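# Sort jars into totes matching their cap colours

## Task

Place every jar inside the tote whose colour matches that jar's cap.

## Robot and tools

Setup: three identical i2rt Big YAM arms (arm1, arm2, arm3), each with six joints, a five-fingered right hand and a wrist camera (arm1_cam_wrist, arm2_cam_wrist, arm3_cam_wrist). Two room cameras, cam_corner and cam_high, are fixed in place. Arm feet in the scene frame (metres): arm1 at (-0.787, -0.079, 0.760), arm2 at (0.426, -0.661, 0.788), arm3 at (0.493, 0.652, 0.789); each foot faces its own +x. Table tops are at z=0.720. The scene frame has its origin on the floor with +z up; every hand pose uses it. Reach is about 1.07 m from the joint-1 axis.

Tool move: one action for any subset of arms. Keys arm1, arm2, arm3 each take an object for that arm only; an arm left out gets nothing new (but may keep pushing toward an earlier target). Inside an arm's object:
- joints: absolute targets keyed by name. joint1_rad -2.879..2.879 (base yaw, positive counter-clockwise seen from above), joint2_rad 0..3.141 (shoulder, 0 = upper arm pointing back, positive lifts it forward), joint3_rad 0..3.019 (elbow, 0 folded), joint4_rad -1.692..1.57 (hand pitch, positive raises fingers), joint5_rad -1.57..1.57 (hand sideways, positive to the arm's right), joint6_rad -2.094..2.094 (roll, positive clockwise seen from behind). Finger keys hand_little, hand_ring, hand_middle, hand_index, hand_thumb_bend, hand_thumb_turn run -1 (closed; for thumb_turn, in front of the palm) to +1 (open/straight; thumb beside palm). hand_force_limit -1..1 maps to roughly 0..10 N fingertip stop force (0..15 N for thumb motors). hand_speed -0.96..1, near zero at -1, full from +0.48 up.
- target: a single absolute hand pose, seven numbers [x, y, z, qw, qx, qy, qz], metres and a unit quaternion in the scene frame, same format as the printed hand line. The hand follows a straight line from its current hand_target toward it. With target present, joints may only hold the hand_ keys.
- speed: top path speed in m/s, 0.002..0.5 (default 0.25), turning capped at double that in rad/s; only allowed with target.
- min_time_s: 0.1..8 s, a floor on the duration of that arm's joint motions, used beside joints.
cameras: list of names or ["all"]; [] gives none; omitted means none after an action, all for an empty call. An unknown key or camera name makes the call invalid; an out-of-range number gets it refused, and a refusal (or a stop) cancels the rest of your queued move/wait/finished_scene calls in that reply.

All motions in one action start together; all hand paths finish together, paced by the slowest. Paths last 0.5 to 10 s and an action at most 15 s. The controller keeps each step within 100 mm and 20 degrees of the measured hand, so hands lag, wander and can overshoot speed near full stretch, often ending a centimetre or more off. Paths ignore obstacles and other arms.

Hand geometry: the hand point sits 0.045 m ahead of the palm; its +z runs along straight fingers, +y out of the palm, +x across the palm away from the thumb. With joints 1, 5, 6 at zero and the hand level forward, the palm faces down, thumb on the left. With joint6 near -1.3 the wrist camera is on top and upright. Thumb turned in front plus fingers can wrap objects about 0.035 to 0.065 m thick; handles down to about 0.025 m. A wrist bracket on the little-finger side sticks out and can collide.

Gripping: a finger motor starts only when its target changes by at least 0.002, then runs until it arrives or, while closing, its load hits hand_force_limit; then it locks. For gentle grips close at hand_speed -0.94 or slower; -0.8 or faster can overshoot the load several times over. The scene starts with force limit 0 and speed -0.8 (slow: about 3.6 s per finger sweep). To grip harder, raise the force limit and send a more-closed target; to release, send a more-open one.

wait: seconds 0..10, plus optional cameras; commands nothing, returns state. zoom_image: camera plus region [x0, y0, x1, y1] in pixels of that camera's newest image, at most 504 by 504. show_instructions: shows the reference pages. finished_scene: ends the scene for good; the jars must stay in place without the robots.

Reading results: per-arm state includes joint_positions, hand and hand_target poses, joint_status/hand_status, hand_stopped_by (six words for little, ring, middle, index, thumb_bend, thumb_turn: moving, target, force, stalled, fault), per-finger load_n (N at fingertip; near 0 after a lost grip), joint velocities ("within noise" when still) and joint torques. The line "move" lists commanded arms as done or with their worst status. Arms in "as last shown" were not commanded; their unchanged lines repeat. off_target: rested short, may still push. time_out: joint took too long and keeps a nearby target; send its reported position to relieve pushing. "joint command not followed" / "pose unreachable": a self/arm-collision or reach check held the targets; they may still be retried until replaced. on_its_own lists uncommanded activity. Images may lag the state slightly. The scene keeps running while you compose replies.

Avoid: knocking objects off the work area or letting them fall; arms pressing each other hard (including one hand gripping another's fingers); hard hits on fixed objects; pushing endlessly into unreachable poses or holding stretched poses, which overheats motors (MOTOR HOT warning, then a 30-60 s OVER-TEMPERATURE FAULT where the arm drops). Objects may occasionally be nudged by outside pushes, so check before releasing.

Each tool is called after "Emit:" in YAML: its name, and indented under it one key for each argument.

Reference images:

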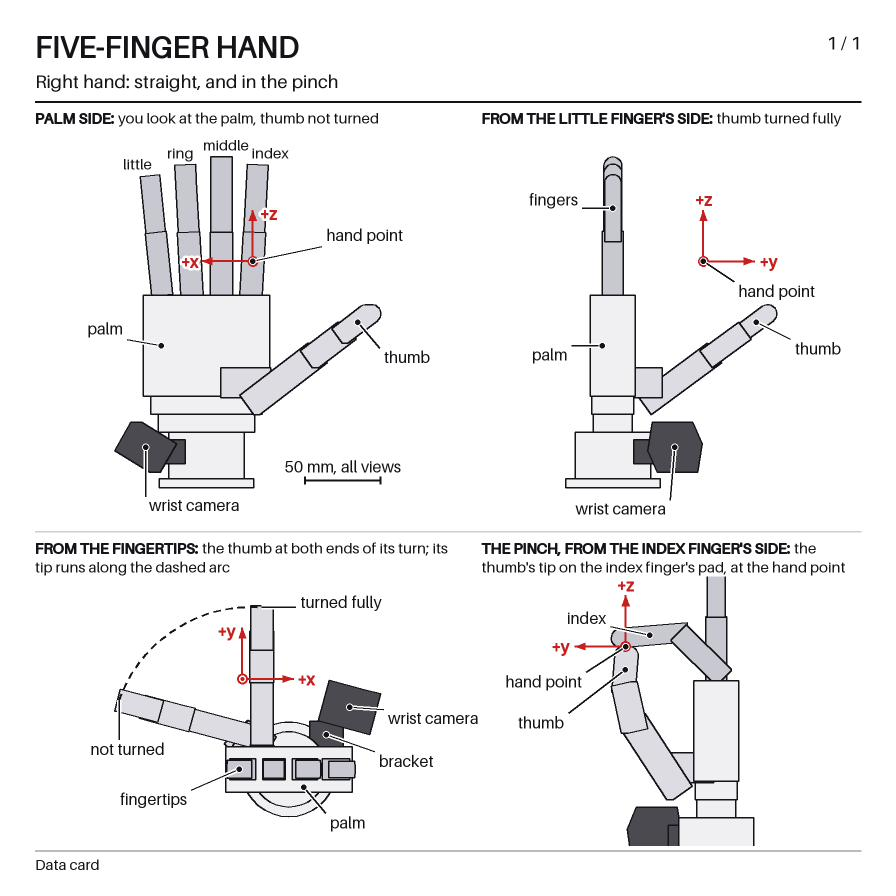

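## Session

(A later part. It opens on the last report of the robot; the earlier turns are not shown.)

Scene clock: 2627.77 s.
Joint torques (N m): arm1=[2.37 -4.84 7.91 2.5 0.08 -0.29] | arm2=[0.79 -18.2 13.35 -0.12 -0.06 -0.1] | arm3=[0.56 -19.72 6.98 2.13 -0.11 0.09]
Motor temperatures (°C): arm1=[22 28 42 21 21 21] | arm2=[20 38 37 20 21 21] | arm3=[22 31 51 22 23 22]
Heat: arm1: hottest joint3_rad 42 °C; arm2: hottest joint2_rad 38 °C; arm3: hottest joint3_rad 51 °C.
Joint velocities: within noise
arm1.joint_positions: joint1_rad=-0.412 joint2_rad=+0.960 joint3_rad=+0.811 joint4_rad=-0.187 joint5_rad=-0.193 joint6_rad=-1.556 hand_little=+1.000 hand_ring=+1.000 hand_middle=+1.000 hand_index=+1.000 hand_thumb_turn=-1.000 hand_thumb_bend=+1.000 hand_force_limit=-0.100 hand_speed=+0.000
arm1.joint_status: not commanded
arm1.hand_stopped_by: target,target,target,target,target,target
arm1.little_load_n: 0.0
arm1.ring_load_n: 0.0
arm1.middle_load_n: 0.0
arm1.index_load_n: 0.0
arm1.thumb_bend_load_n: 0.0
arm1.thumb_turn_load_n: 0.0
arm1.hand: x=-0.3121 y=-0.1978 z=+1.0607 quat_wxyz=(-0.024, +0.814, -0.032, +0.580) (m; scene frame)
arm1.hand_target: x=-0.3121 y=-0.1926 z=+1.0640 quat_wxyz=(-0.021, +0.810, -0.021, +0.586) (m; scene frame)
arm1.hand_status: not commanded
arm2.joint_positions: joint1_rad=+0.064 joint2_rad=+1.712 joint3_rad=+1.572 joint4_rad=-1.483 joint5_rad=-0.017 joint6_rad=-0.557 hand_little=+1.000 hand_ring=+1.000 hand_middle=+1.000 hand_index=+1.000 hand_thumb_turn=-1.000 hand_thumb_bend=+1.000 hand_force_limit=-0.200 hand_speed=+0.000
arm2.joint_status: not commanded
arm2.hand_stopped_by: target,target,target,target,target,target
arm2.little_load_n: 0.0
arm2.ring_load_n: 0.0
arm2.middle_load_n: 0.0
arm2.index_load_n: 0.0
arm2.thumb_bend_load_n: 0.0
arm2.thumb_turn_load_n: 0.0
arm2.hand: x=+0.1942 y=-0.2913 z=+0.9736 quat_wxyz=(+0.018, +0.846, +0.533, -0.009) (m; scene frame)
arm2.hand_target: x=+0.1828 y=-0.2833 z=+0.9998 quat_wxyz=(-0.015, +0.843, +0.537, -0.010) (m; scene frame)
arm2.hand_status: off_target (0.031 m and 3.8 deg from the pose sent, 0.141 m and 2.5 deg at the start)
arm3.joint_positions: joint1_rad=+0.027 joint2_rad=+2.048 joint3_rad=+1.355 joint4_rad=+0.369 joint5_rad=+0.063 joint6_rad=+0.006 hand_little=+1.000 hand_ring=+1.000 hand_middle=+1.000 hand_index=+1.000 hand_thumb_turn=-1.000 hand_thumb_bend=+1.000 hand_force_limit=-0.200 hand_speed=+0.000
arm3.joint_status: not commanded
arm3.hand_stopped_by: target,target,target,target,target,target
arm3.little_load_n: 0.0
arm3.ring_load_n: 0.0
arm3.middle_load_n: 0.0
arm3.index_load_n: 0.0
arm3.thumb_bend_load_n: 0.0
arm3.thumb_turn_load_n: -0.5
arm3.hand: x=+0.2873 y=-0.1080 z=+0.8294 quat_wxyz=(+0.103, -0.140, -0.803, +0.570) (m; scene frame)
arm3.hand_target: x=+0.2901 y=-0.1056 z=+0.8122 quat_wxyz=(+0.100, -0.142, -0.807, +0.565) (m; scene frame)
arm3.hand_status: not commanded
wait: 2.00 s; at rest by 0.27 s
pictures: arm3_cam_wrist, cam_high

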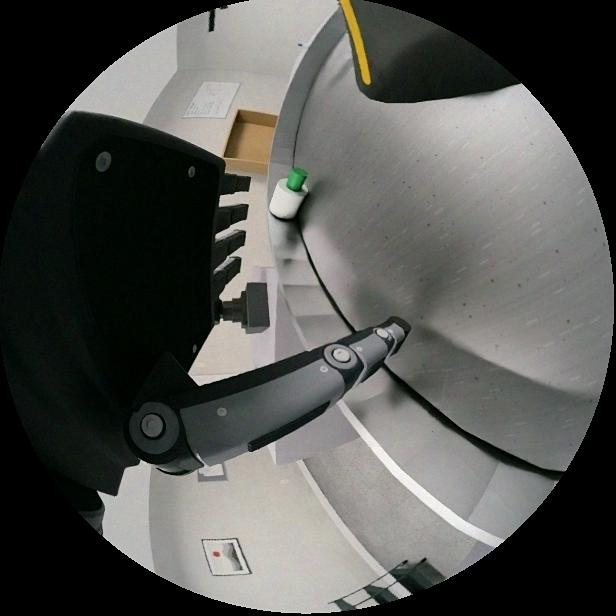

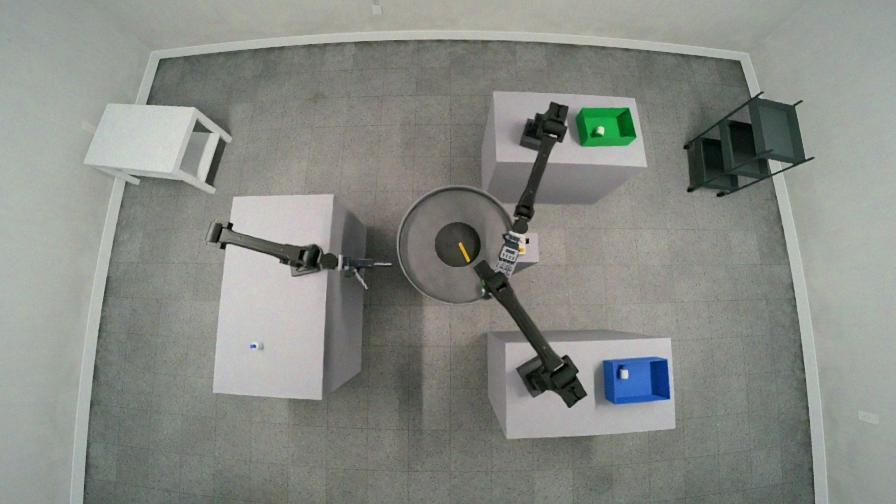

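Emit:
wait:
  seconds: 0.3
  cameras: ["arm3_cam_wrist"]

Scene clock: 2630.83 s.
Joint torques (N m): arm1=[2.37 -4.78 7.91 2.5 0.08 -0.29] | arm2=[0.85 -18.08 13.38 -0.12 -0.06 -0.1] | arm3=[0.97 -20.48 7.1 2.02 -0.09 0.02]
Motor temperatures (°C): arm1=[22 28 42 21 21 21] | arm2=[20 38 38 20 21 21] | arm3=[22 31 50 22 23 22]
Heat: arm1: hottest joint3_rad 42 °C; arm2: hottest joint2_rad 38 °C; arm3: hottest joint3_rad 50 °C.
Joint velocities: within noise
arm1.joint_positions: joint1_rad=-0.412 joint2_rad=+0.960 joint3_rad=+0.811 joint4_rad=-0.187 joint5_rad=-0.193 joint6_rad=-1.556 hand_little=+1.000 hand_ring=+1.000 hand_middle=+1.000 hand_index=+1.000 hand_thumb_turn=-1.000 hand_thumb_bend=+1.000 hand_force_limit=-0.100 hand_speed=+0.000
arm1.joint_status: not commanded
arm1.hand_stopped_by: target,target,target,target,target,target
arm1.little_load_n: 0.0
arm1.ring_load_n: 0.0
arm1.middle_load_n: -0.5
arm1.index_load_n: 0.0
arm1.thumb_bend_load_n: 0.0
arm1.thumb_turn_load_n: 0.5
arm1.hand: x=-0.3121 y=-0.1978 z=+1.0607 quat_wxyz=(-0.024, +0.814, -0.032, +0.580) (m; scene frame)
arm1.hand_target: x=-0.3121 y=-0.1926 z=+1.0640 quat_wxyz=(-0.021, +0.810, -0.021, +0.586) (m; scene frame)
arm1.hand_status: not commanded
arm2.joint_positions: joint1_rad=+0.064 joint2_rad=+1.712 joint3_rad=+1.572 joint4_rad=-1.483 joint5_rad=-0.017 joint6_rad=-0.557 hand_little=+1.000 hand_ring=+1.000 hand_middle=+1.000 hand_index=+1.000 hand_thumb_turn=-1.000 hand_thumb_bend=+1.000 hand_force_limit=-0.200 hand_speed=+0.000
arm2.joint_status: not commanded
arm2.hand_stopped_by: target,target,target,target,target,target
arm2.little_load_n: 0.0
arm2.ring_load_n: 0.0
arm2.middle_load_n: 0.0
arm2.index_load_n: 0.0
arm2.thumb_bend_load_n: 0.0
arm2.thumb_turn_load_n: 0.0
arm2.hand: x=+0.1942 y=-0.2913 z=+0.9736 quat_wxyz=(+0.018, +0.846, +0.533, -0.009) (m; scene frame)
arm2.hand_target: x=+0.1828 y=-0.2833 z=+0.9998 quat_wxyz=(-0.015, +0.843, +0.537, -0.010) (m; scene frame)
arm2.hand_status: off_target (0.031 m and 3.8 deg from the pose sent, 0.141 m and 2.5 deg at the start)
arm3.joint_positions: joint1_rad=+0.027 joint2_rad=+2.048 joint3_rad=+1.355 joint4_rad=+0.369 joint5_rad=+0.063 joint6_rad=+0.006 hand_little=+1.000 hand_ring=+1.000 hand_middle=+1.000 hand_index=+1.000 hand_thumb_turn=-1.000 hand_thumb_bend=+1.000 hand_force_limit=-0.200 hand_speed=+0.000
arm3.joint_status: not commanded
arm3.hand_stopped_by: target,target,target,target,target,target
arm3.little_load_n: 0.0
arm3.ring_load_n: 0.0
arm3.middle_load_n: 0.0
arm3.index_load_n: 0.0
arm3.thumb_bend_load_n: 0.0
arm3.thumb_turn_load_n: 0.0
arm3.hand: x=+0.2873 y=-0.1080 z=+0.8294 quat_wxyz=(+0.103, -0.140, -0.803, +0.570) (m; scene frame)
arm3.hand_target: x=+0.2901 y=-0.1056 z=+0.8122 quat_wxyz=(+0.100, -0.142, -0.807, +0.565) (m; scene frame)
arm3.hand_status: not commanded
wait: 0.30 s; at rest from the start
pictures: arm3_cam_wrist

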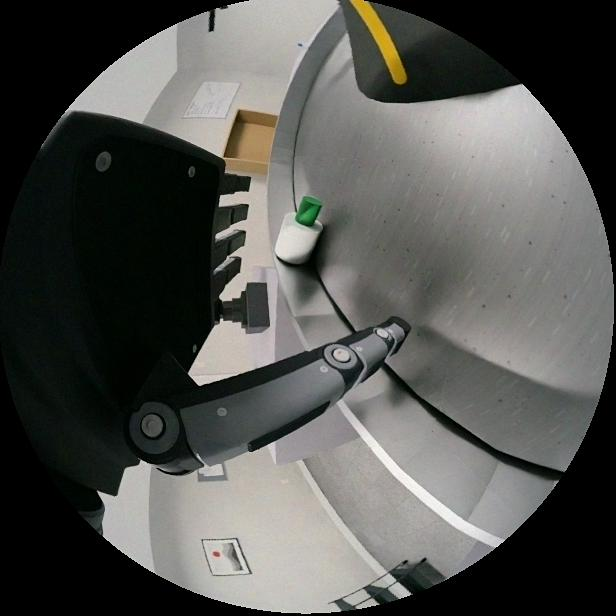

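Emit:
move:
  arm3: {"joints": {"hand_speed": -0.6, "hand_force_limit": -0.4, "hand_index": -0.4, "hand_middle": -0.4, "hand_ring": 0.0}}
  cameras: ["arm3_cam_wrist"]

Emit:
move:
  arm3: {"joints": {"hand_speed": -0.75, "hand_force_limit": -0.2, "hand_thumb_bend": -0.3, "hand_index": -0.6, "hand_middle": -0.6}}
  cameras: ["arm3_cam_wrist"]

Scene clock: 2638.47 s.
Joint torques (N m): arm1=[2.43 -4.84 7.92 2.48 0.08 -0.29] | arm2=[0.79 -18.14 13.37 -0.1 -0.05 -0.1] | arm3=[1.2 -19.66 7.12 1.95 -0.09 0.04]
Motor temperatures (°C): arm1=[21 28 42 21 21 21] | arm2=[20 37 39 20 21 21] | arm3=[22 31 49 22 23 22]
Heat: arm1: hottest joint3_rad 42 °C; arm2: hottest joint3_rad 39 °C; arm3: hottest joint3_rad 49 °C.
move: arm3 off_target
Joint velocities: within noise
arm1, arm2: as last shown
arm1.middle_load_n: 0.0
arm1.thumb_turn_load_n: 0.0
arm3.joint_positions: joint1_rad=+0.027 joint2_rad=+2.048 joint3_rad=+1.355 joint4_rad=+0.369 joint5_rad=+0.063 joint6_rad=+0.006 hand_little=+1.000 hand_ring=+0.000 hand_middle=-0.320 hand_index=-0.400 hand_thumb_turn=-1.000 hand_thumb_bend=+1.001 hand_force_limit=-0.400 hand_speed=-0.600
arm3.joint_status: hand_middle off_target (ended at -0.320, target -0.400); the others done
arm3.hand_stopped_by: target,target,force,target,target,target
arm3.little_load_n: 0.0
arm3.ring_load_n: 0.0
arm3.middle_load_n: 9.5
arm3.index_load_n: 0.0
arm3.thumb_bend_load_n: 2.0
arm3.thumb_turn_load_n: 5.5
arm3.hand: x=+0.2873 y=-0.1081 z=+0.8296 quat_wxyz=(+0.103, -0.140, -0.803, +0.571) (m; scene frame)
arm3.hand_target: x=+0.2902 y=-0.1056 z=+0.8122 quat_wxyz=(+0.100, -0.142, -0.807, +0.565) (m; scene frame)
arm3.hand_status: not commanded
pictures: arm3_cam_wrist

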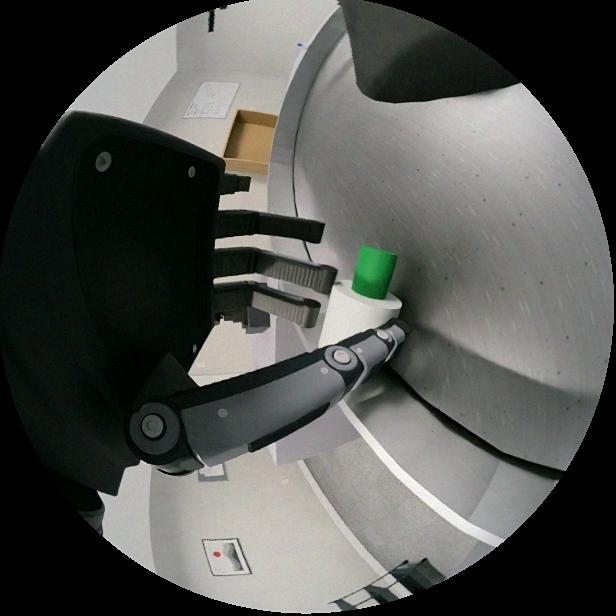

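Scene clock: 2642.37 s.
Joint torques (N m): arm1=[2.37 -4.84 7.92 2.48 0.08 -0.29] | arm2=[0.91 -18.14 13.37 -0.12 -0.06 -0.1] | arm3=[1.38 -19.78 7.01 2.11 -0.05 0.03]
Motor temperatures (°C): arm1=[21 28 41 21 21 21] | arm2=[20 36 40 20 21 21] | arm3=[22 31 49 22 23 22]
Heat: arm1: hottest joint3_rad 41 °C; arm2: hottest joint3_rad 40 °C; arm3: hottest joint3_rad 49 °C.
move: arm3 off_target
Joint velocities: within noise
arm1, arm2: as last shown
arm1.ring_load_n: -0.5
arm1.thumb_turn_load_n: 0.5
arm3.joint_positions: joint1_rad=+0.027 joint2_rad=+2.048 joint3_rad=+1.355 joint4_rad=+0.369 joint5_rad=+0.063 joint6_rad=+0.006 hand_little=+1.000 hand_ring=+0.000 hand_middle=-0.320 hand_index=-0.600 hand_thumb_turn=-1.000 hand_thumb_bend=+0.995 hand_force_limit=-0.200 hand_speed=-0.750
arm3.joint_status: hand_middle off_target (ended at -0.320, target -0.600); hand_thumb_bend off_target (ended at +0.995, target -0.300); the others done
arm3.hand_stopped_by: target,target,force,target,force,target
arm3.little_load_n: 0.0
arm3.ring_load_n: 0.0
arm3.middle_load_n: 10.0
arm3.index_load_n: 0.0
arm3.thumb_bend_load_n: 5.5
arm3.thumb_turn_load_n: 5.5
arm3.hand: x=+0.2873 y=-0.1081 z=+0.8296 quat_wxyz=(+0.103, -0.140, -0.803, +0.571) (m; scene frame)
arm3.hand_target: x=+0.2902 y=-0.1056 z=+0.8122 quat_wxyz=(+0.100, -0.142, -0.807, +0.565) (m; scene frame)
arm3.hand_status: not commanded
pictures: arm3_cam_wrist

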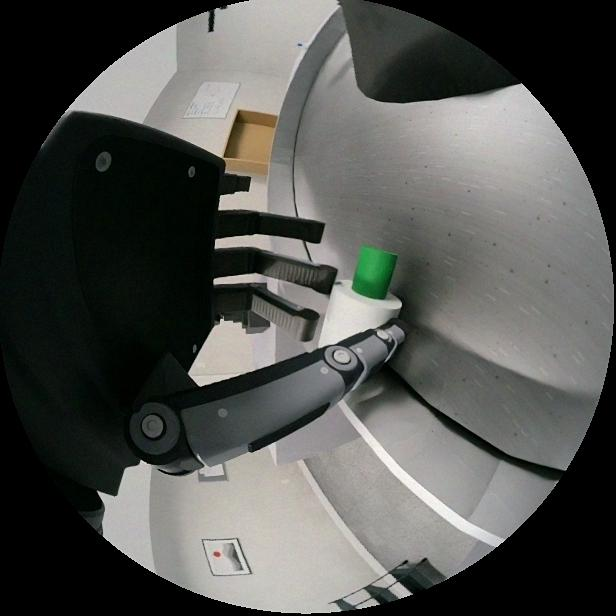

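Emit:
zoom_image:
  camera: "arm3_cam_wrist"
  region: [200, 180, 450, 430]

Emit:
move:
  arm3: {"target": [0.291, -0.100, 0.862, -0.0996, 0.1422, 0.8067, -0.5649], "speed": 0.04}
  cameras: ["arm3_cam_wrist", "cam_corner"]

Emit:
zoom_image:
  camera: "arm3_cam_wrist"
  region: [200, 180, 450, 430]

Emit:
zoom_image:
  camera: "cam_corner"
  region: [340, 150, 520, 280]

Scaled by 2.016 from the camera's 616x616 image, which has a finer 880x880 frame.

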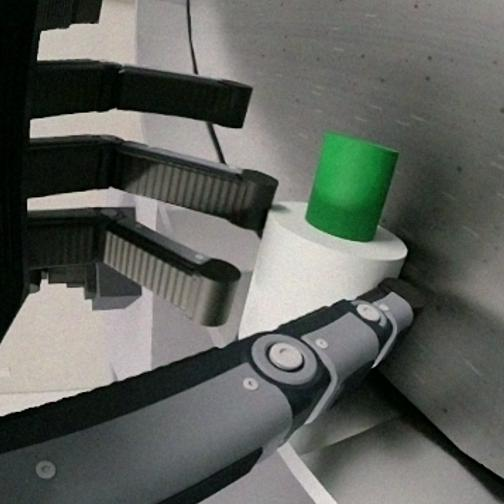

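Scene clock: 2651.80 s.
Joint torques (N m): arm1=[2.37 -4.84 7.92 2.5 0.08 -0.29] | arm2=[0.85 -18.08 13.37 -0.12 -0.06 -0.1] | arm3=[0.62 -23.24 7.32 1.25 -0.09 0.02]
Motor temperatures (°C): arm1=[21 28 41 21 21 21] | arm2=[20 36 41 20 21 21] | arm3=[22 30 48 22 23 22]
Heat: arm1: hottest joint3_rad 41 °C; arm2: hottest joint3_rad 41 °C; arm3: hottest joint3_rad 48 °C.
move: arm3 off_target
Joint velocities: within noise
arm1, arm2: as last shown
arm1.ring_load_n: 0.0
arm3.joint_positions: joint1_rad=+0.027 joint2_rad=+1.997 joint3_rad=+1.355 joint4_rad=+0.295 joint5_rad=+0.063 joint6_rad=+0.006 hand_little=+1.000 hand_ring=+0.000 hand_middle=-0.321 hand_index=-0.600 hand_thumb_turn=-1.000 hand_thumb_bend=+0.993 hand_force_limit=-0.200 hand_speed=-0.750
arm3.joint_status: not commanded
arm3.hand_stopped_by: target,target,force,target,force,target
arm3.little_load_n: 0.0
arm3.ring_load_n: 0.0
arm3.middle_load_n: 0.0
arm3.index_load_n: 0.0
arm3.thumb_bend_load_n: 0.0
arm3.thumb_turn_load_n: 0.0
arm3.hand: x=+0.2892 y=-0.1013 z=+0.8507 quat_wxyz=(+0.101, -0.141, -0.810, +0.561) (m; scene frame)
arm3.hand_target: x=+0.2910 y=-0.1000 z=+0.8617 quat_wxyz=(+0.100, -0.142, -0.807, +0.565) (m; scene frame)
arm3.hand_status: off_target (0.012 m and 0.6 deg from the pose sent, 0.034 m and 0.9 deg at the start)
pictures: arm3_cam_wrist, cam_corner

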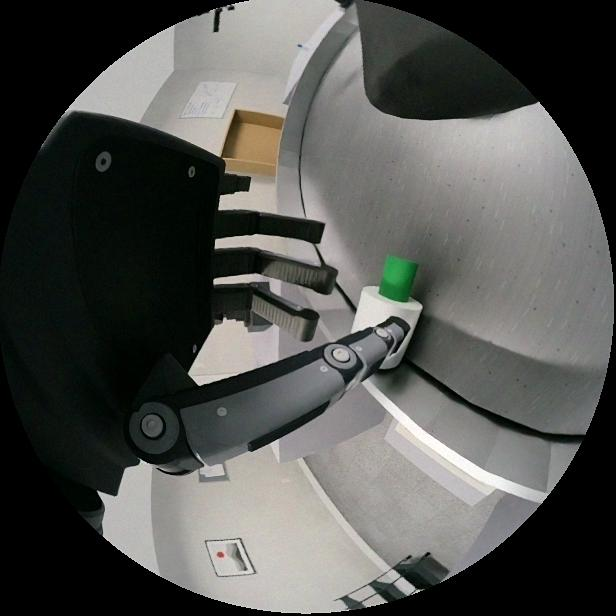

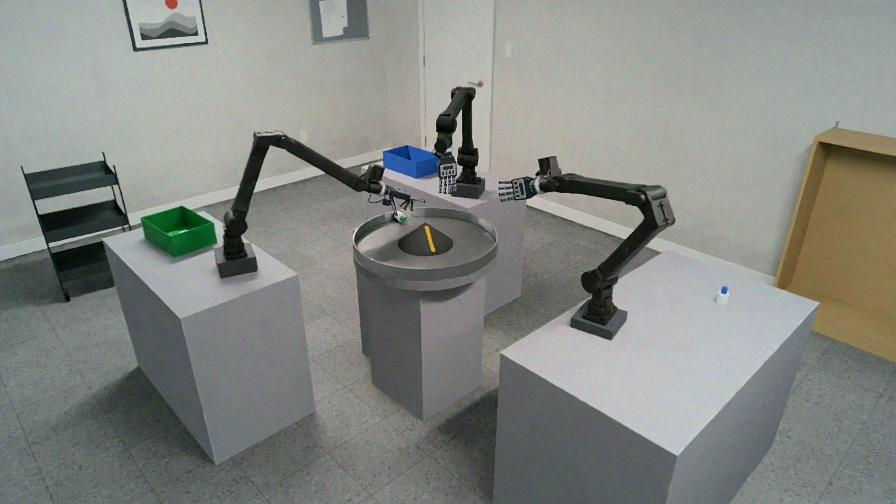

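Scaled by 2.016 from the camera's 616x616 image, which has a finer 880x880 frame.

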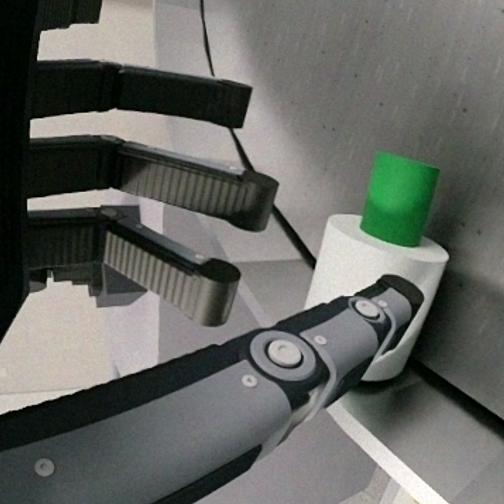

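Scaled by 2.800 from the camera's 896x504 image, which has a finer 1280x720 frame.

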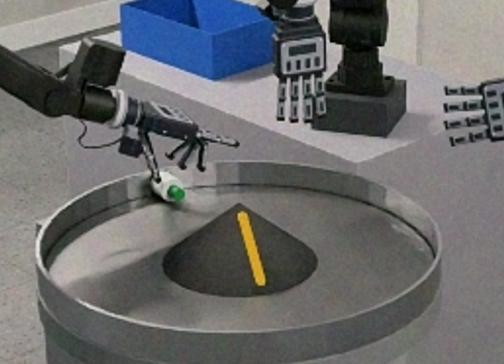

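Emit:
move:
  arm3: {"joints": {"hand_speed": 0.3, "hand_index": 1, "hand_middle": 1, "hand_ring": 1, "hand_little": 1, "hand_thumb_bend": 1}}
  cameras: ["arm3_cam_wrist", "cam_high"]

Emit:
zoom_image:
  camera: "cam_high"
  region: [380, 170, 540, 330]

Scene clock: 2664.00 s.
Joint torques (N m): arm1=[2.37 -4.84 7.92 2.5 0.08 -0.29] | arm2=[0.79 -18.14 13.37 -0.12 -0.05 -0.1] | arm3=[0.85 -23.24 7.49 1.31 -0.04 -0.02]
Motor temperatures (°C): arm1=[21 27 41 21 21 21] | arm2=[20 35 42 20 21 21] | arm3=[22 32 47 22 23 22]
Heat: arm1: hottest joint3_rad 41 °C; arm2: hottest joint3_rad 42 °C; arm3: hottest joint3_rad 47 °C.
move: arm3 done
Joint velocities: within noise
arm1, arm2: as last shown
arm3.joint_positions: joint1_rad=+0.027 joint2_rad=+1.993 joint3_rad=+1.355 joint4_rad=+0.294 joint5_rad=+0.063 joint6_rad=+0.009 hand_little=+1.000 hand_ring=+1.000 hand_middle=+1.000 hand_index=+1.000 hand_thumb_turn=-1.000 hand_thumb_bend=+1.000 hand_force_limit=-0.200 hand_speed=+0.300
arm3.joint_status: all done
arm3.hand_stopped_by: target,target,target,target,target,target
arm3.little_load_n: 0.0
arm3.ring_load_n: 0.0
arm3.middle_load_n: 0.0
arm3.index_load_n: -0.5
arm3.thumb_bend_load_n: 0.0
arm3.thumb_turn_load_n: 0.0
arm3.hand: x=+0.2892 y=-0.1015 z=+0.8538 quat_wxyz=(+0.101, -0.142, -0.808, +0.562) (m; scene frame)
arm3.hand_target: x=+0.2910 y=-0.1001 z=+0.8619 quat_wxyz=(+0.100, -0.142, -0.807, +0.565) (m; scene frame)
arm3.hand_status: not commanded
pictures: arm3_cam_wrist, cam_high

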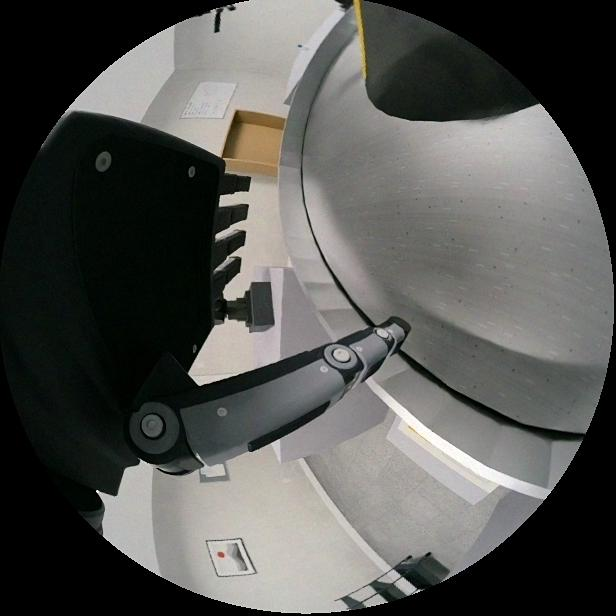

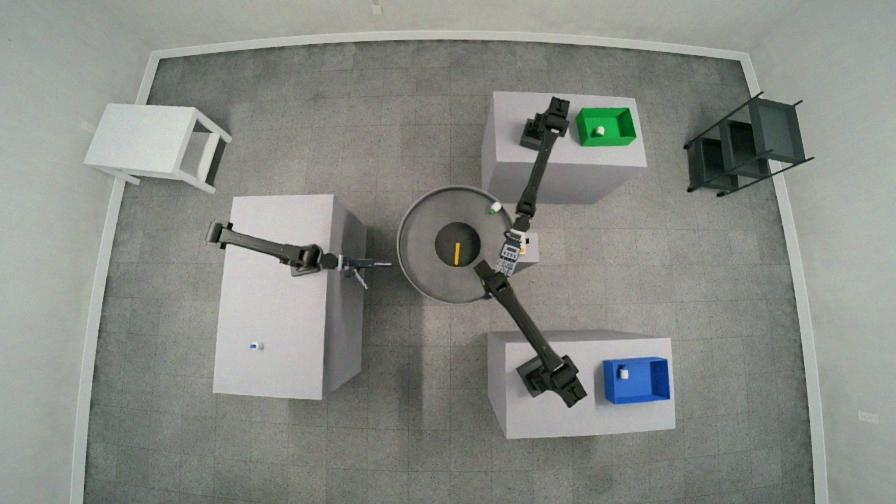

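Scaled by 3.150 from the camera's 896x504 image, which has a finer 1280x720 frame.

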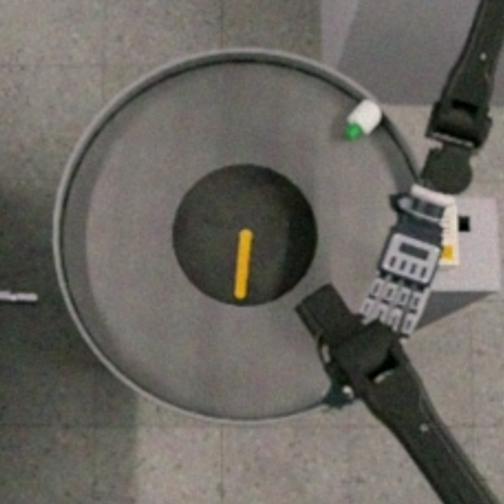

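Emit:
move:
  arm3: {"joints": {"hand_speed": 0.0, "hand_thumb_bend": 0.32}}
  cameras: ["arm3_cam_wrist", "cam_high"]

Emit:
zoom_image:
  camera: "cam_high"
  region: [380, 170, 540, 330]

Scene clock: 2703.43 s.
Joint torques (N m): arm1=[2.32 -4.84 7.92 2.5 0.08 -0.29] | arm2=[0.79 -18.2 13.35 -0.12 -0.06 -0.11] | arm3=[0.56 -23.18 7.49 1.35 -0.1 0]
Motor temperatures (°C): arm1=[21 27 41 21 21 21] | arm2=[20 34 45 20 21 21] | arm3=[22 34 45 22 23 22]
Heat: arm1: hottest joint3_rad 41 °C; arm2: hottest joint3_rad 45 °C; arm3: hottest joint3_rad 45 °C.
move: arm3 done
Joint velocities: within noise
arm1, arm2: as last shown
arm1.thumb_turn_load_n: 0.0
arm3.joint_positions: joint1_rad=+0.027 joint2_rad=+1.993 joint3_rad=+1.355 joint4_rad=+0.294 joint5_rad=+0.063 joint6_rad=+0.009 hand_little=+1.000 hand_ring=+1.000 hand_middle=+1.000 hand_index=+1.000 hand_thumb_turn=-1.000 hand_thumb_bend=+0.320 hand_force_limit=-0.200 hand_speed=+0.000
arm3.joint_status: all done
arm3.hand_stopped_by: target,target,target,target,target,target
arm3.little_load_n: 0.0
arm3.ring_load_n: 0.0
arm3.middle_load_n: 0.0
arm3.index_load_n: 0.0
arm3.thumb_bend_load_n: 0.0
arm3.thumb_turn_load_n: 0.0
arm3.hand: x=+0.2892 y=-0.1015 z=+0.8538 quat_wxyz=(+0.101, -0.142, -0.808, +0.562) (m; scene frame)
arm3.hand_target: x=+0.2910 y=-0.1001 z=+0.8619 quat_wxyz=(+0.100, -0.142, -0.807, +0.565) (m; scene frame)
arm3.hand_status: not commanded
pictures: arm3_cam_wrist, cam_high

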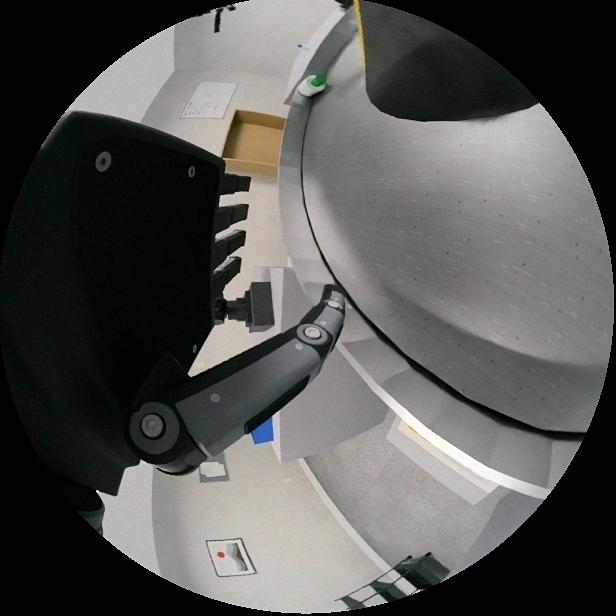

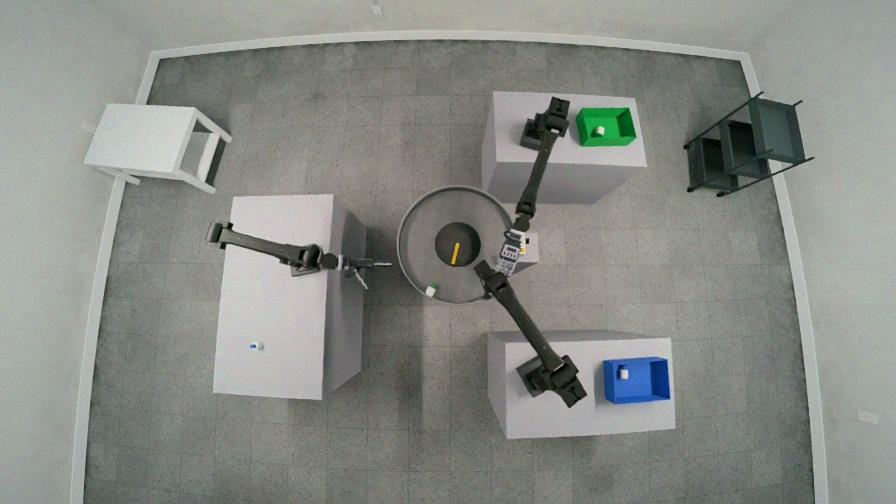

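Scaled by 3.150 from the camera's 896x504 image, which has a finer 1280x720 frame.

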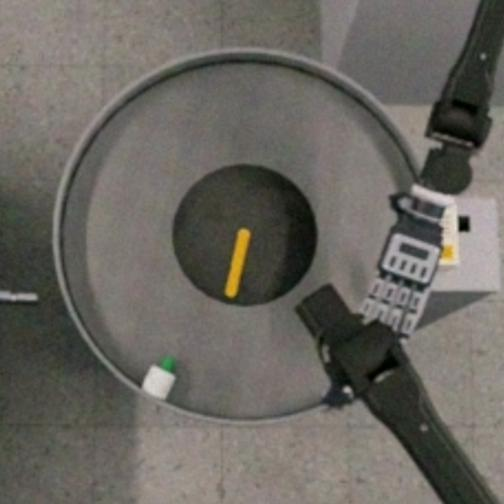

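Emit:
move:
  arm3: {"target": [0.291, -0.106, 0.826, -0.0996, 0.1422, 0.8067, -0.5649], "speed": 0.05, "joints": {"hand_speed": 0.0, "hand_thumb_bend": 0.45}}
  cameras: ["arm3_cam_wrist", "cam_high"]

Emit:
move:
  arm3: {"target": [0.291, -0.106, 0.812, -0.0996, 0.1422, 0.8067, -0.5649], "speed": 0.03}
  cameras: ["arm3_cam_wrist", "cam_corner"]

Emit:
zoom_image:
  camera: "cam_corner"
  region: [370, 180, 460, 235]

Emit:
zoom_image:
  camera: "arm3_cam_wrist"
  region: [200, 180, 450, 430]

Scene clock: 2721.43 s.
Joint torques (N m): arm1=[2.37 -4.78 7.92 2.48 0.08 -0.29] | arm2=[0.85 -18.14 13.35 -0.12 -0.06 -0.1] | arm3=[1.03 -20.13 7.42 2.02 -0.01 -0.02]
Motor temperatures (°C): arm1=[21 27 41 21 21 21] | arm2=[20 34 46 20 21 21] | arm3=[22 34 45 22 23 22]
Heat: arm1: hottest joint3_rad 41 °C; arm2: hottest joint3_rad 46 °C; arm3: hottest joint3_rad 45 °C.
move: arm3 off_target
Joint velocities: within noise
arm1, arm2: as last shown
arm1.thumb_turn_load_n: 0.5
arm2.little_load_n: -0.5
arm3.joint_positions: joint1_rad=+0.027 joint2_rad=+2.027 joint3_rad=+1.355 joint4_rad=+0.341 joint5_rad=+0.063 joint6_rad=+0.009 hand_little=+1.000 hand_ring=+1.000 hand_middle=+1.000 hand_index=+1.000 hand_thumb_turn=-1.000 hand_thumb_bend=+0.450 hand_force_limit=-0.200 hand_speed=+0.000
arm3.joint_status: all done
arm3.hand_stopped_by: target,target,target,target,target,target
arm3.little_load_n: 0.0
arm3.ring_load_n: 0.0
arm3.middle_load_n: 0.0
arm3.index_load_n: 0.0
arm3.thumb_bend_load_n: 0.0
arm3.thumb_turn_load_n: 0.0
arm3.hand: x=+0.2881 y=-0.1058 z=+0.8384 quat_wxyz=(+0.101, -0.141, -0.805, +0.567) (m; scene frame)
arm3.hand_target: x=+0.2911 y=-0.1057 z=+0.8260 quat_wxyz=(+0.100, -0.142, -0.807, +0.565) (m; scene frame)
arm3.hand_status: off_target (0.013 m and 0.4 deg from the pose sent, 0.028 m and 0.4 deg at the start)
pictures: arm3_cam_wrist, cam_high

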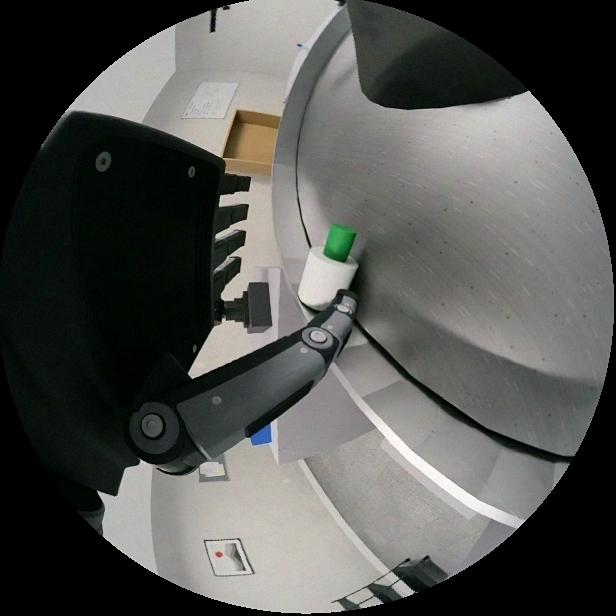

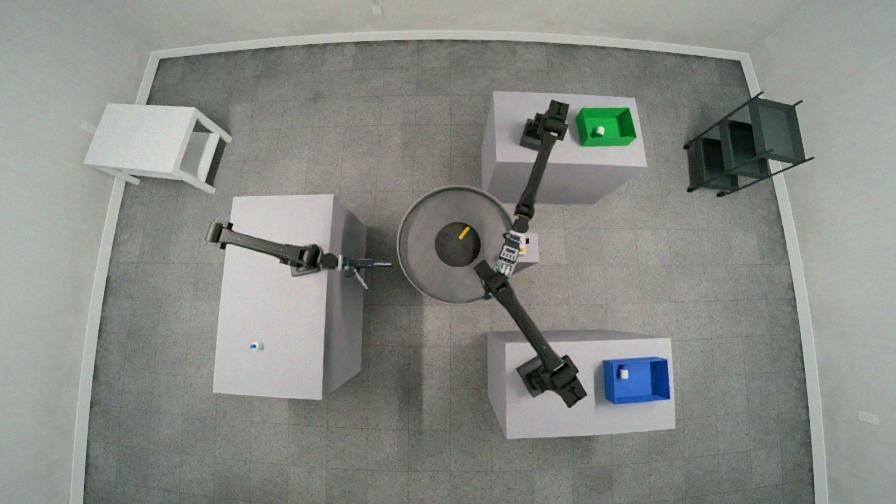

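Scene clock: 2722.50 s.
Joint torques (N m): arm1=[2.37 -4.84 7.92 2.5 0.08 -0.3] | arm2=[0.85 -18.14 13.35 -0.13 -0.06 -0.09] | arm3=[1.26 -20.01 7.12 1.91 -0.01 0]
Motor temperatures (°C): arm1=[21 27 41 21 21 21] | arm2=[20 34 46 20 21 21] | arm3=[22 34 45 22 23 22]
Heat: arm1: hottest joint3_rad 41 °C; arm2: hottest joint3_rad 46 °C; arm3: hottest joint3_rad 45 °C.
move: arm3 off_target
Joint velocities: within noise
arm1, arm2: as last shown
arm2.little_load_n: 0.0
arm3.joint_positions: joint1_rad=+0.027 joint2_rad=+2.049 joint3_rad=+1.355 joint4_rad=+0.369 joint5_rad=+0.063 joint6_rad=+0.009 hand_little=+1.000 hand_ring=+1.000 hand_middle=+1.000 hand_index=+1.000 hand_thumb_turn=-1.000 hand_thumb_bend=+0.450 hand_force_limit=-0.200 hand_speed=+0.000
arm3.joint_status: not commanded
arm3.hand_stopped_by: target,target,target,target,target,target
arm3.little_load_n: 0.0
arm3.ring_load_n: 0.0
arm3.middle_load_n: 0.0
arm3.index_load_n: -0.5
arm3.thumb_bend_load_n: -0.5
arm3.thumb_turn_load_n: 0.0
arm3.hand: x=+0.2875 y=-0.1081 z=+0.8288 quat_wxyz=(+0.102, -0.141, -0.803, +0.570) (m; scene frame)
arm3.hand_target: x=+0.2911 y=-0.1056 z=+0.8121 quat_wxyz=(+0.100, -0.142, -0.807, +0.565) (m; scene frame)
arm3.hand_status: off_target (0.017 m and 0.8 deg from the pose sent, 0.027 m and 0.4 deg at the start)
pictures: arm3_cam_wrist, cam_corner

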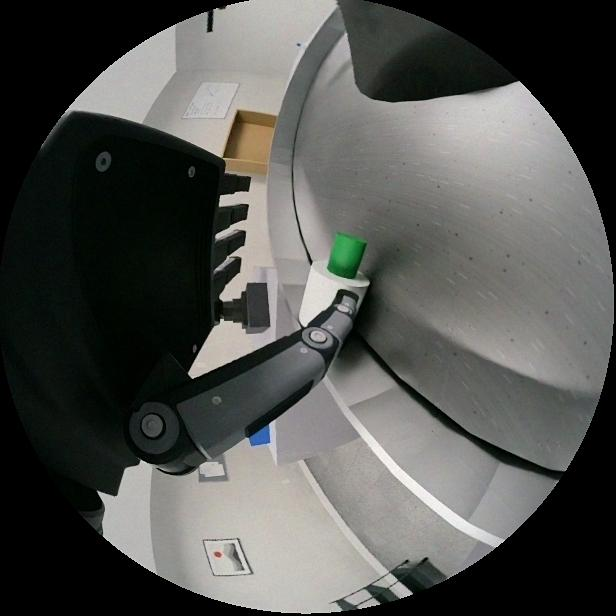

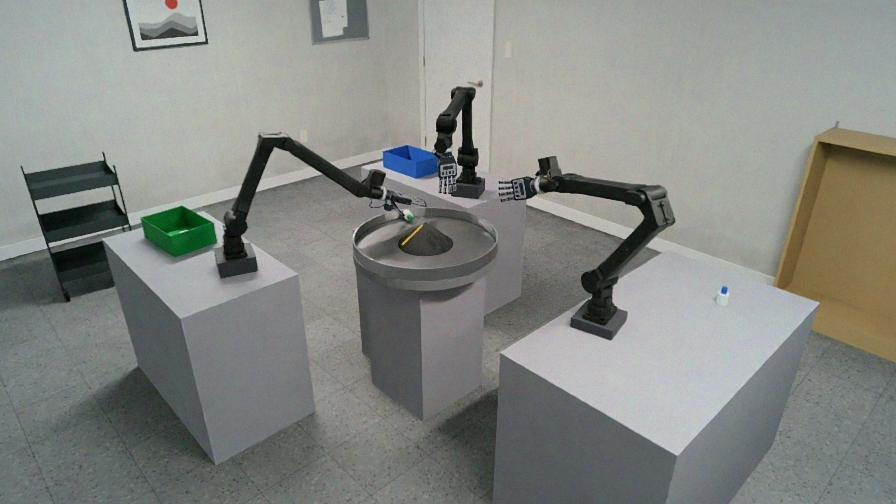

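Scaled by 5.600 from the camera's 896x504 image, which has a finer 1280x720 frame.

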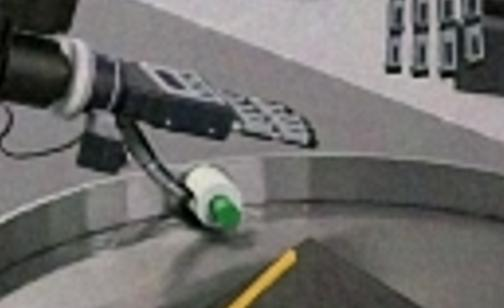

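Scaled by 2.016 from the camera's 616x616 image, which has a finer 880x880 frame.

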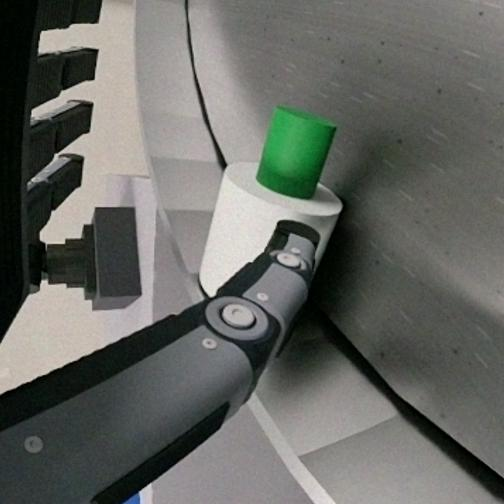

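Emit:
move:
  arm3: {"target": [0.291, -0.106, 0.804, -0.0996, 0.1422, 0.8067, -0.5649], "speed": 0.05, "joints": {"hand_speed": -0.5, "hand_force_limit": -0.3, "hand_index": -0.7, "hand_middle": -0.7, "hand_ring": 0.0}}
  cameras: ["arm3_cam_wrist"]

Emit:
move:
  arm3: {"joints": {"hand_speed": -0.75, "hand_force_limit": 0.0, "hand_thumb_bend": -0.4, "hand_index": -0.75, "hand_middle": -0.75}}
  cameras: ["arm3_cam_wrist", "cam_corner"]

Emit:
zoom_image:
  camera: "arm3_cam_wrist"
  region: [200, 180, 450, 430]

Emit:
zoom_image:
  camera: "cam_corner"
  region: [370, 180, 460, 235]

Scene clock: 2731.90 s.
Joint torques (N m): arm1=[2.32 -4.84 7.91 2.48 0.08 -0.29] | arm2=[0.79 -18.14 13.34 -0.13 -0.06 -0.1] | arm3=[0.73 -19.02 6.72 1.69 -0.06 0.03]
Motor temperatures (°C): arm1=[21 27 41 21 21 21] | arm2=[20 34 46 20 21 21] | arm3=[22 34 44 22 23 22]
Heat: arm1: hottest joint3_rad 41 °C; arm2: hottest joint3_rad 46 °C; arm3: hottest joint3_rad 44 °C.
move: arm3 off_target
Joint velocities: within noise
arm1.joint_positions: joint1_rad=-0.412 joint2_rad=+0.960 joint3_rad=+0.811 joint4_rad=-0.187 joint5_rad=-0.193 joint6_rad=-1.556 hand_little=+1.000 hand_ring=+1.000 hand_middle=+1.000 hand_index=+1.000 hand_thumb_turn=-1.000 hand_thumb_bend=+1.000 hand_force_limit=-0.100 hand_speed=+0.000
arm1.joint_status: not commanded
arm1.hand_stopped_by: target,target,target,target,target,target
arm1.little_load_n: 0.0
arm1.ring_load_n: 0.0
arm1.middle_load_n: 0.0
arm1.index_load_n: 0.0
arm1.thumb_bend_load_n: 0.0
arm1.thumb_turn_load_n: 0.0
arm1.hand: x=-0.3121 y=-0.1978 z=+1.0607 quat_wxyz=(-0.024, +0.814, -0.032, +0.580) (m; scene frame)
arm1.hand_target: x=-0.3121 y=-0.1926 z=+1.0640 quat_wxyz=(-0.021, +0.810, -0.021, +0.586) (m; scene frame)
arm1.hand_status: not commanded
arm2.joint_positions: joint1_rad=+0.064 joint2_rad=+1.712 joint3_rad=+1.572 joint4_rad=-1.483 joint5_rad=-0.017 joint6_rad=-0.557 hand_little=+1.000 hand_ring=+1.000 hand_middle=+1.000 hand_index=+1.000 hand_thumb_turn=-1.000 hand_thumb_bend=+1.000 hand_force_limit=-0.200 hand_speed=+0.000
arm2.joint_status: not commanded
arm2.hand_stopped_by: target,target,target,target,target,target
arm2.little_load_n: 0.0
arm2.ring_load_n: 0.0
arm2.middle_load_n: 0.0
arm2.index_load_n: 0.0
arm2.thumb_bend_load_n: 0.0
arm2.thumb_turn_load_n: 0.0
arm2.hand: x=+0.1942 y=-0.2913 z=+0.9736 quat_wxyz=(+0.018, +0.846, +0.533, -0.009) (m; scene frame)
arm2.hand_target: x=+0.1828 y=-0.2833 z=+0.9998 quat_wxyz=(-0.015, +0.843, +0.537, -0.010) (m; scene frame)
arm2.hand_status: not commanded
arm3.joint_positions: joint1_rad=+0.027 joint2_rad=+2.050 joint3_rad=+1.355 joint4_rad=+0.391 joint5_rad=+0.063 joint6_rad=+0.009 hand_little=+1.000 hand_ring=+0.000 hand_middle=-0.054 hand_index=-0.700 hand_thumb_turn=-1.000 hand_thumb_bend=+0.450 hand_force_limit=-0.300 hand_speed=-0.500
arm3.joint_status: hand_middle off_target (ended at -0.054, target -0.700); the others done
arm3.hand_stopped_by: target,target,force,target,target,target
arm3.little_load_n: 0.0
arm3.ring_load_n: 0.0
arm3.middle_load_n: 0.0
arm3.index_load_n: 0.0
arm3.thumb_bend_load_n: -0.5
arm3.thumb_turn_load_n: -0.5
arm3.hand: x=+0.2866 y=-0.1110 z=+0.8331 quat_wxyz=(+0.103, -0.140, -0.797, +0.579) (m; scene frame)
arm3.hand_target: x=+0.2913 y=-0.1051 z=+0.8045 quat_wxyz=(+0.100, -0.142, -0.807, +0.565) (m; scene frame)
arm3.hand_status: off_target (0.030 m and 2.0 deg from the pose sent, 0.025 m and 0.8 deg at the start)
pictures: arm3_cam_wrist

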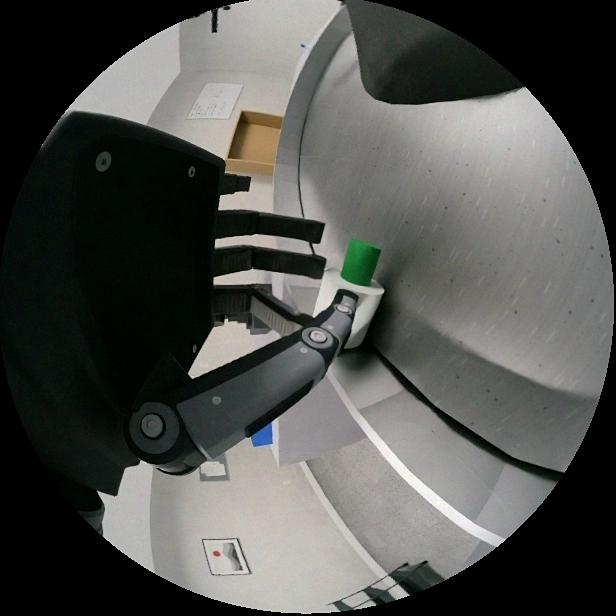

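Scene clock: 2734.53 s.
Joint torques (N m): arm1=[2.32 -4.78 7.92 2.5 0.08 -0.29] | arm2=[0.85 -18.14 13.38 -0.12 -0.06 -0.1] | arm3=[1.08 -19.6 7.02 1.4 -0.02 -0.01]
Motor temperatures (°C): arm1=[21 27 41 21 21 21] | arm2=[20 34 46 20 21 21] | arm3=[22 34 44 22 23 22]
Heat: arm1: hottest joint3_rad 41 °C; arm2: hottest joint3_rad 46 °C; arm3: hottest joint3_rad 44 °C.
move: arm3 off_target
Joint velocities: within noise
arm1, arm2: as last shown
arm1.ring_load_n: -0.5
arm1.thumb_turn_load_n: 0.5
arm2.thumb_bend_load_n: -0.5
arm3.joint_positions: joint1_rad=+0.027 joint2_rad=+2.059 joint3_rad=+1.350 joint4_rad=+0.404 joint5_rad=+0.063 joint6_rad=+0.012 hand_little=+1.000 hand_ring=+0.000 hand_middle=-0.326 hand_index=-0.750 hand_thumb_turn=-1.000 hand_thumb_bend=+0.339 hand_force_limit=+0.000 hand_speed=-0.750
arm3.joint_status: hand_middle off_target (ended at -0.326, target -0.750); hand_thumb_bend off_target (ended at +0.339, target -0.400); the others done
arm3.hand_stopped_by: target,target,force,target,force,target
arm3.little_load_n: 0.0
arm3.ring_load_n: -0.5
arm3.middle_load_n: 4.5
arm3.index_load_n: 0.0
arm3.thumb_bend_load_n: 10.0
arm3.thumb_turn_load_n: 0.0
arm3.hand: x=+0.2870 y=-0.1104 z=+0.8269 quat_wxyz=(+0.102, -0.141, -0.797, +0.578) (m; scene frame)
arm3.hand_target: x=+0.2912 y=-0.1052 z=+0.8048 quat_wxyz=(+0.100, -0.142, -0.807, +0.565) (m; scene frame)
arm3.hand_status: not commanded
pictures: arm3_cam_wrist, cam_corner

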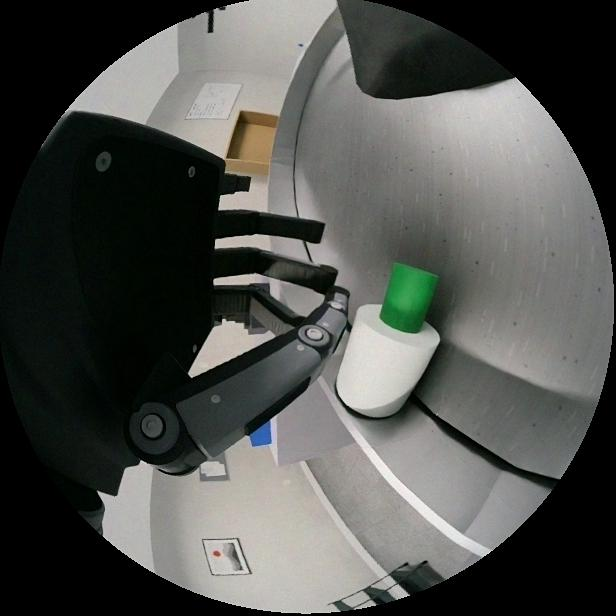

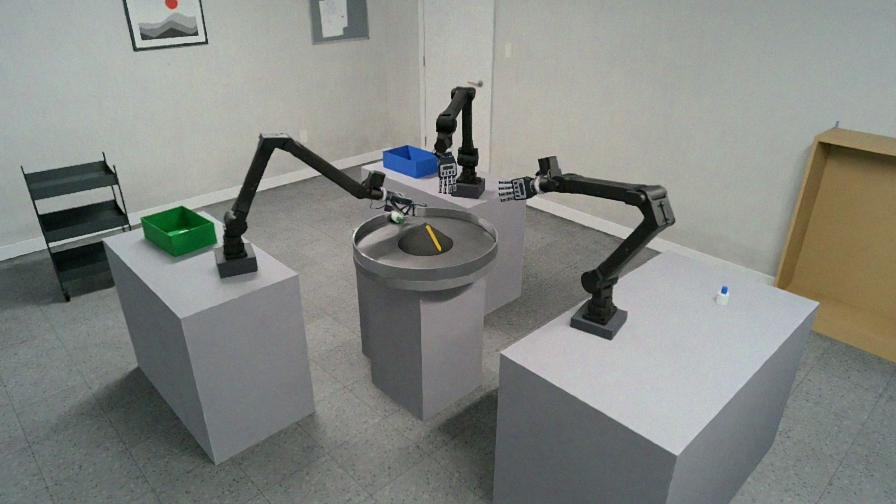

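Scaled by 2.016 from the camera's 616x616 image, which has a finer 880x880 frame.

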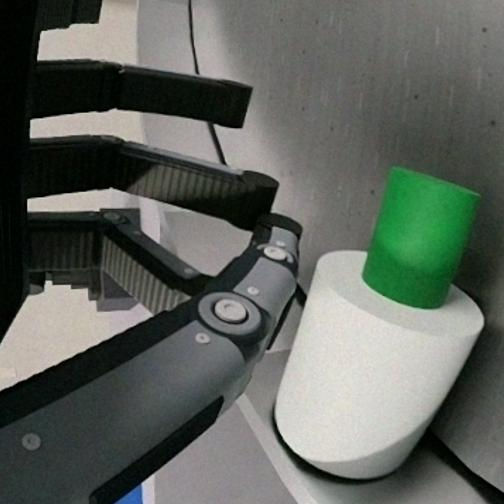

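Scaled by 5.600 from the camera's 896x504 image, which has a finer 1280x720 frame.

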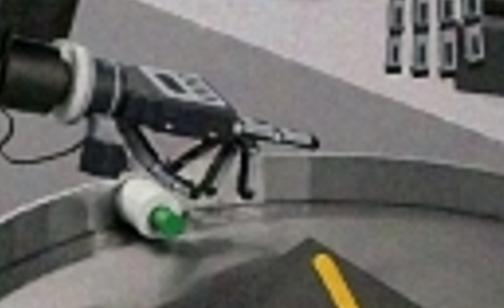

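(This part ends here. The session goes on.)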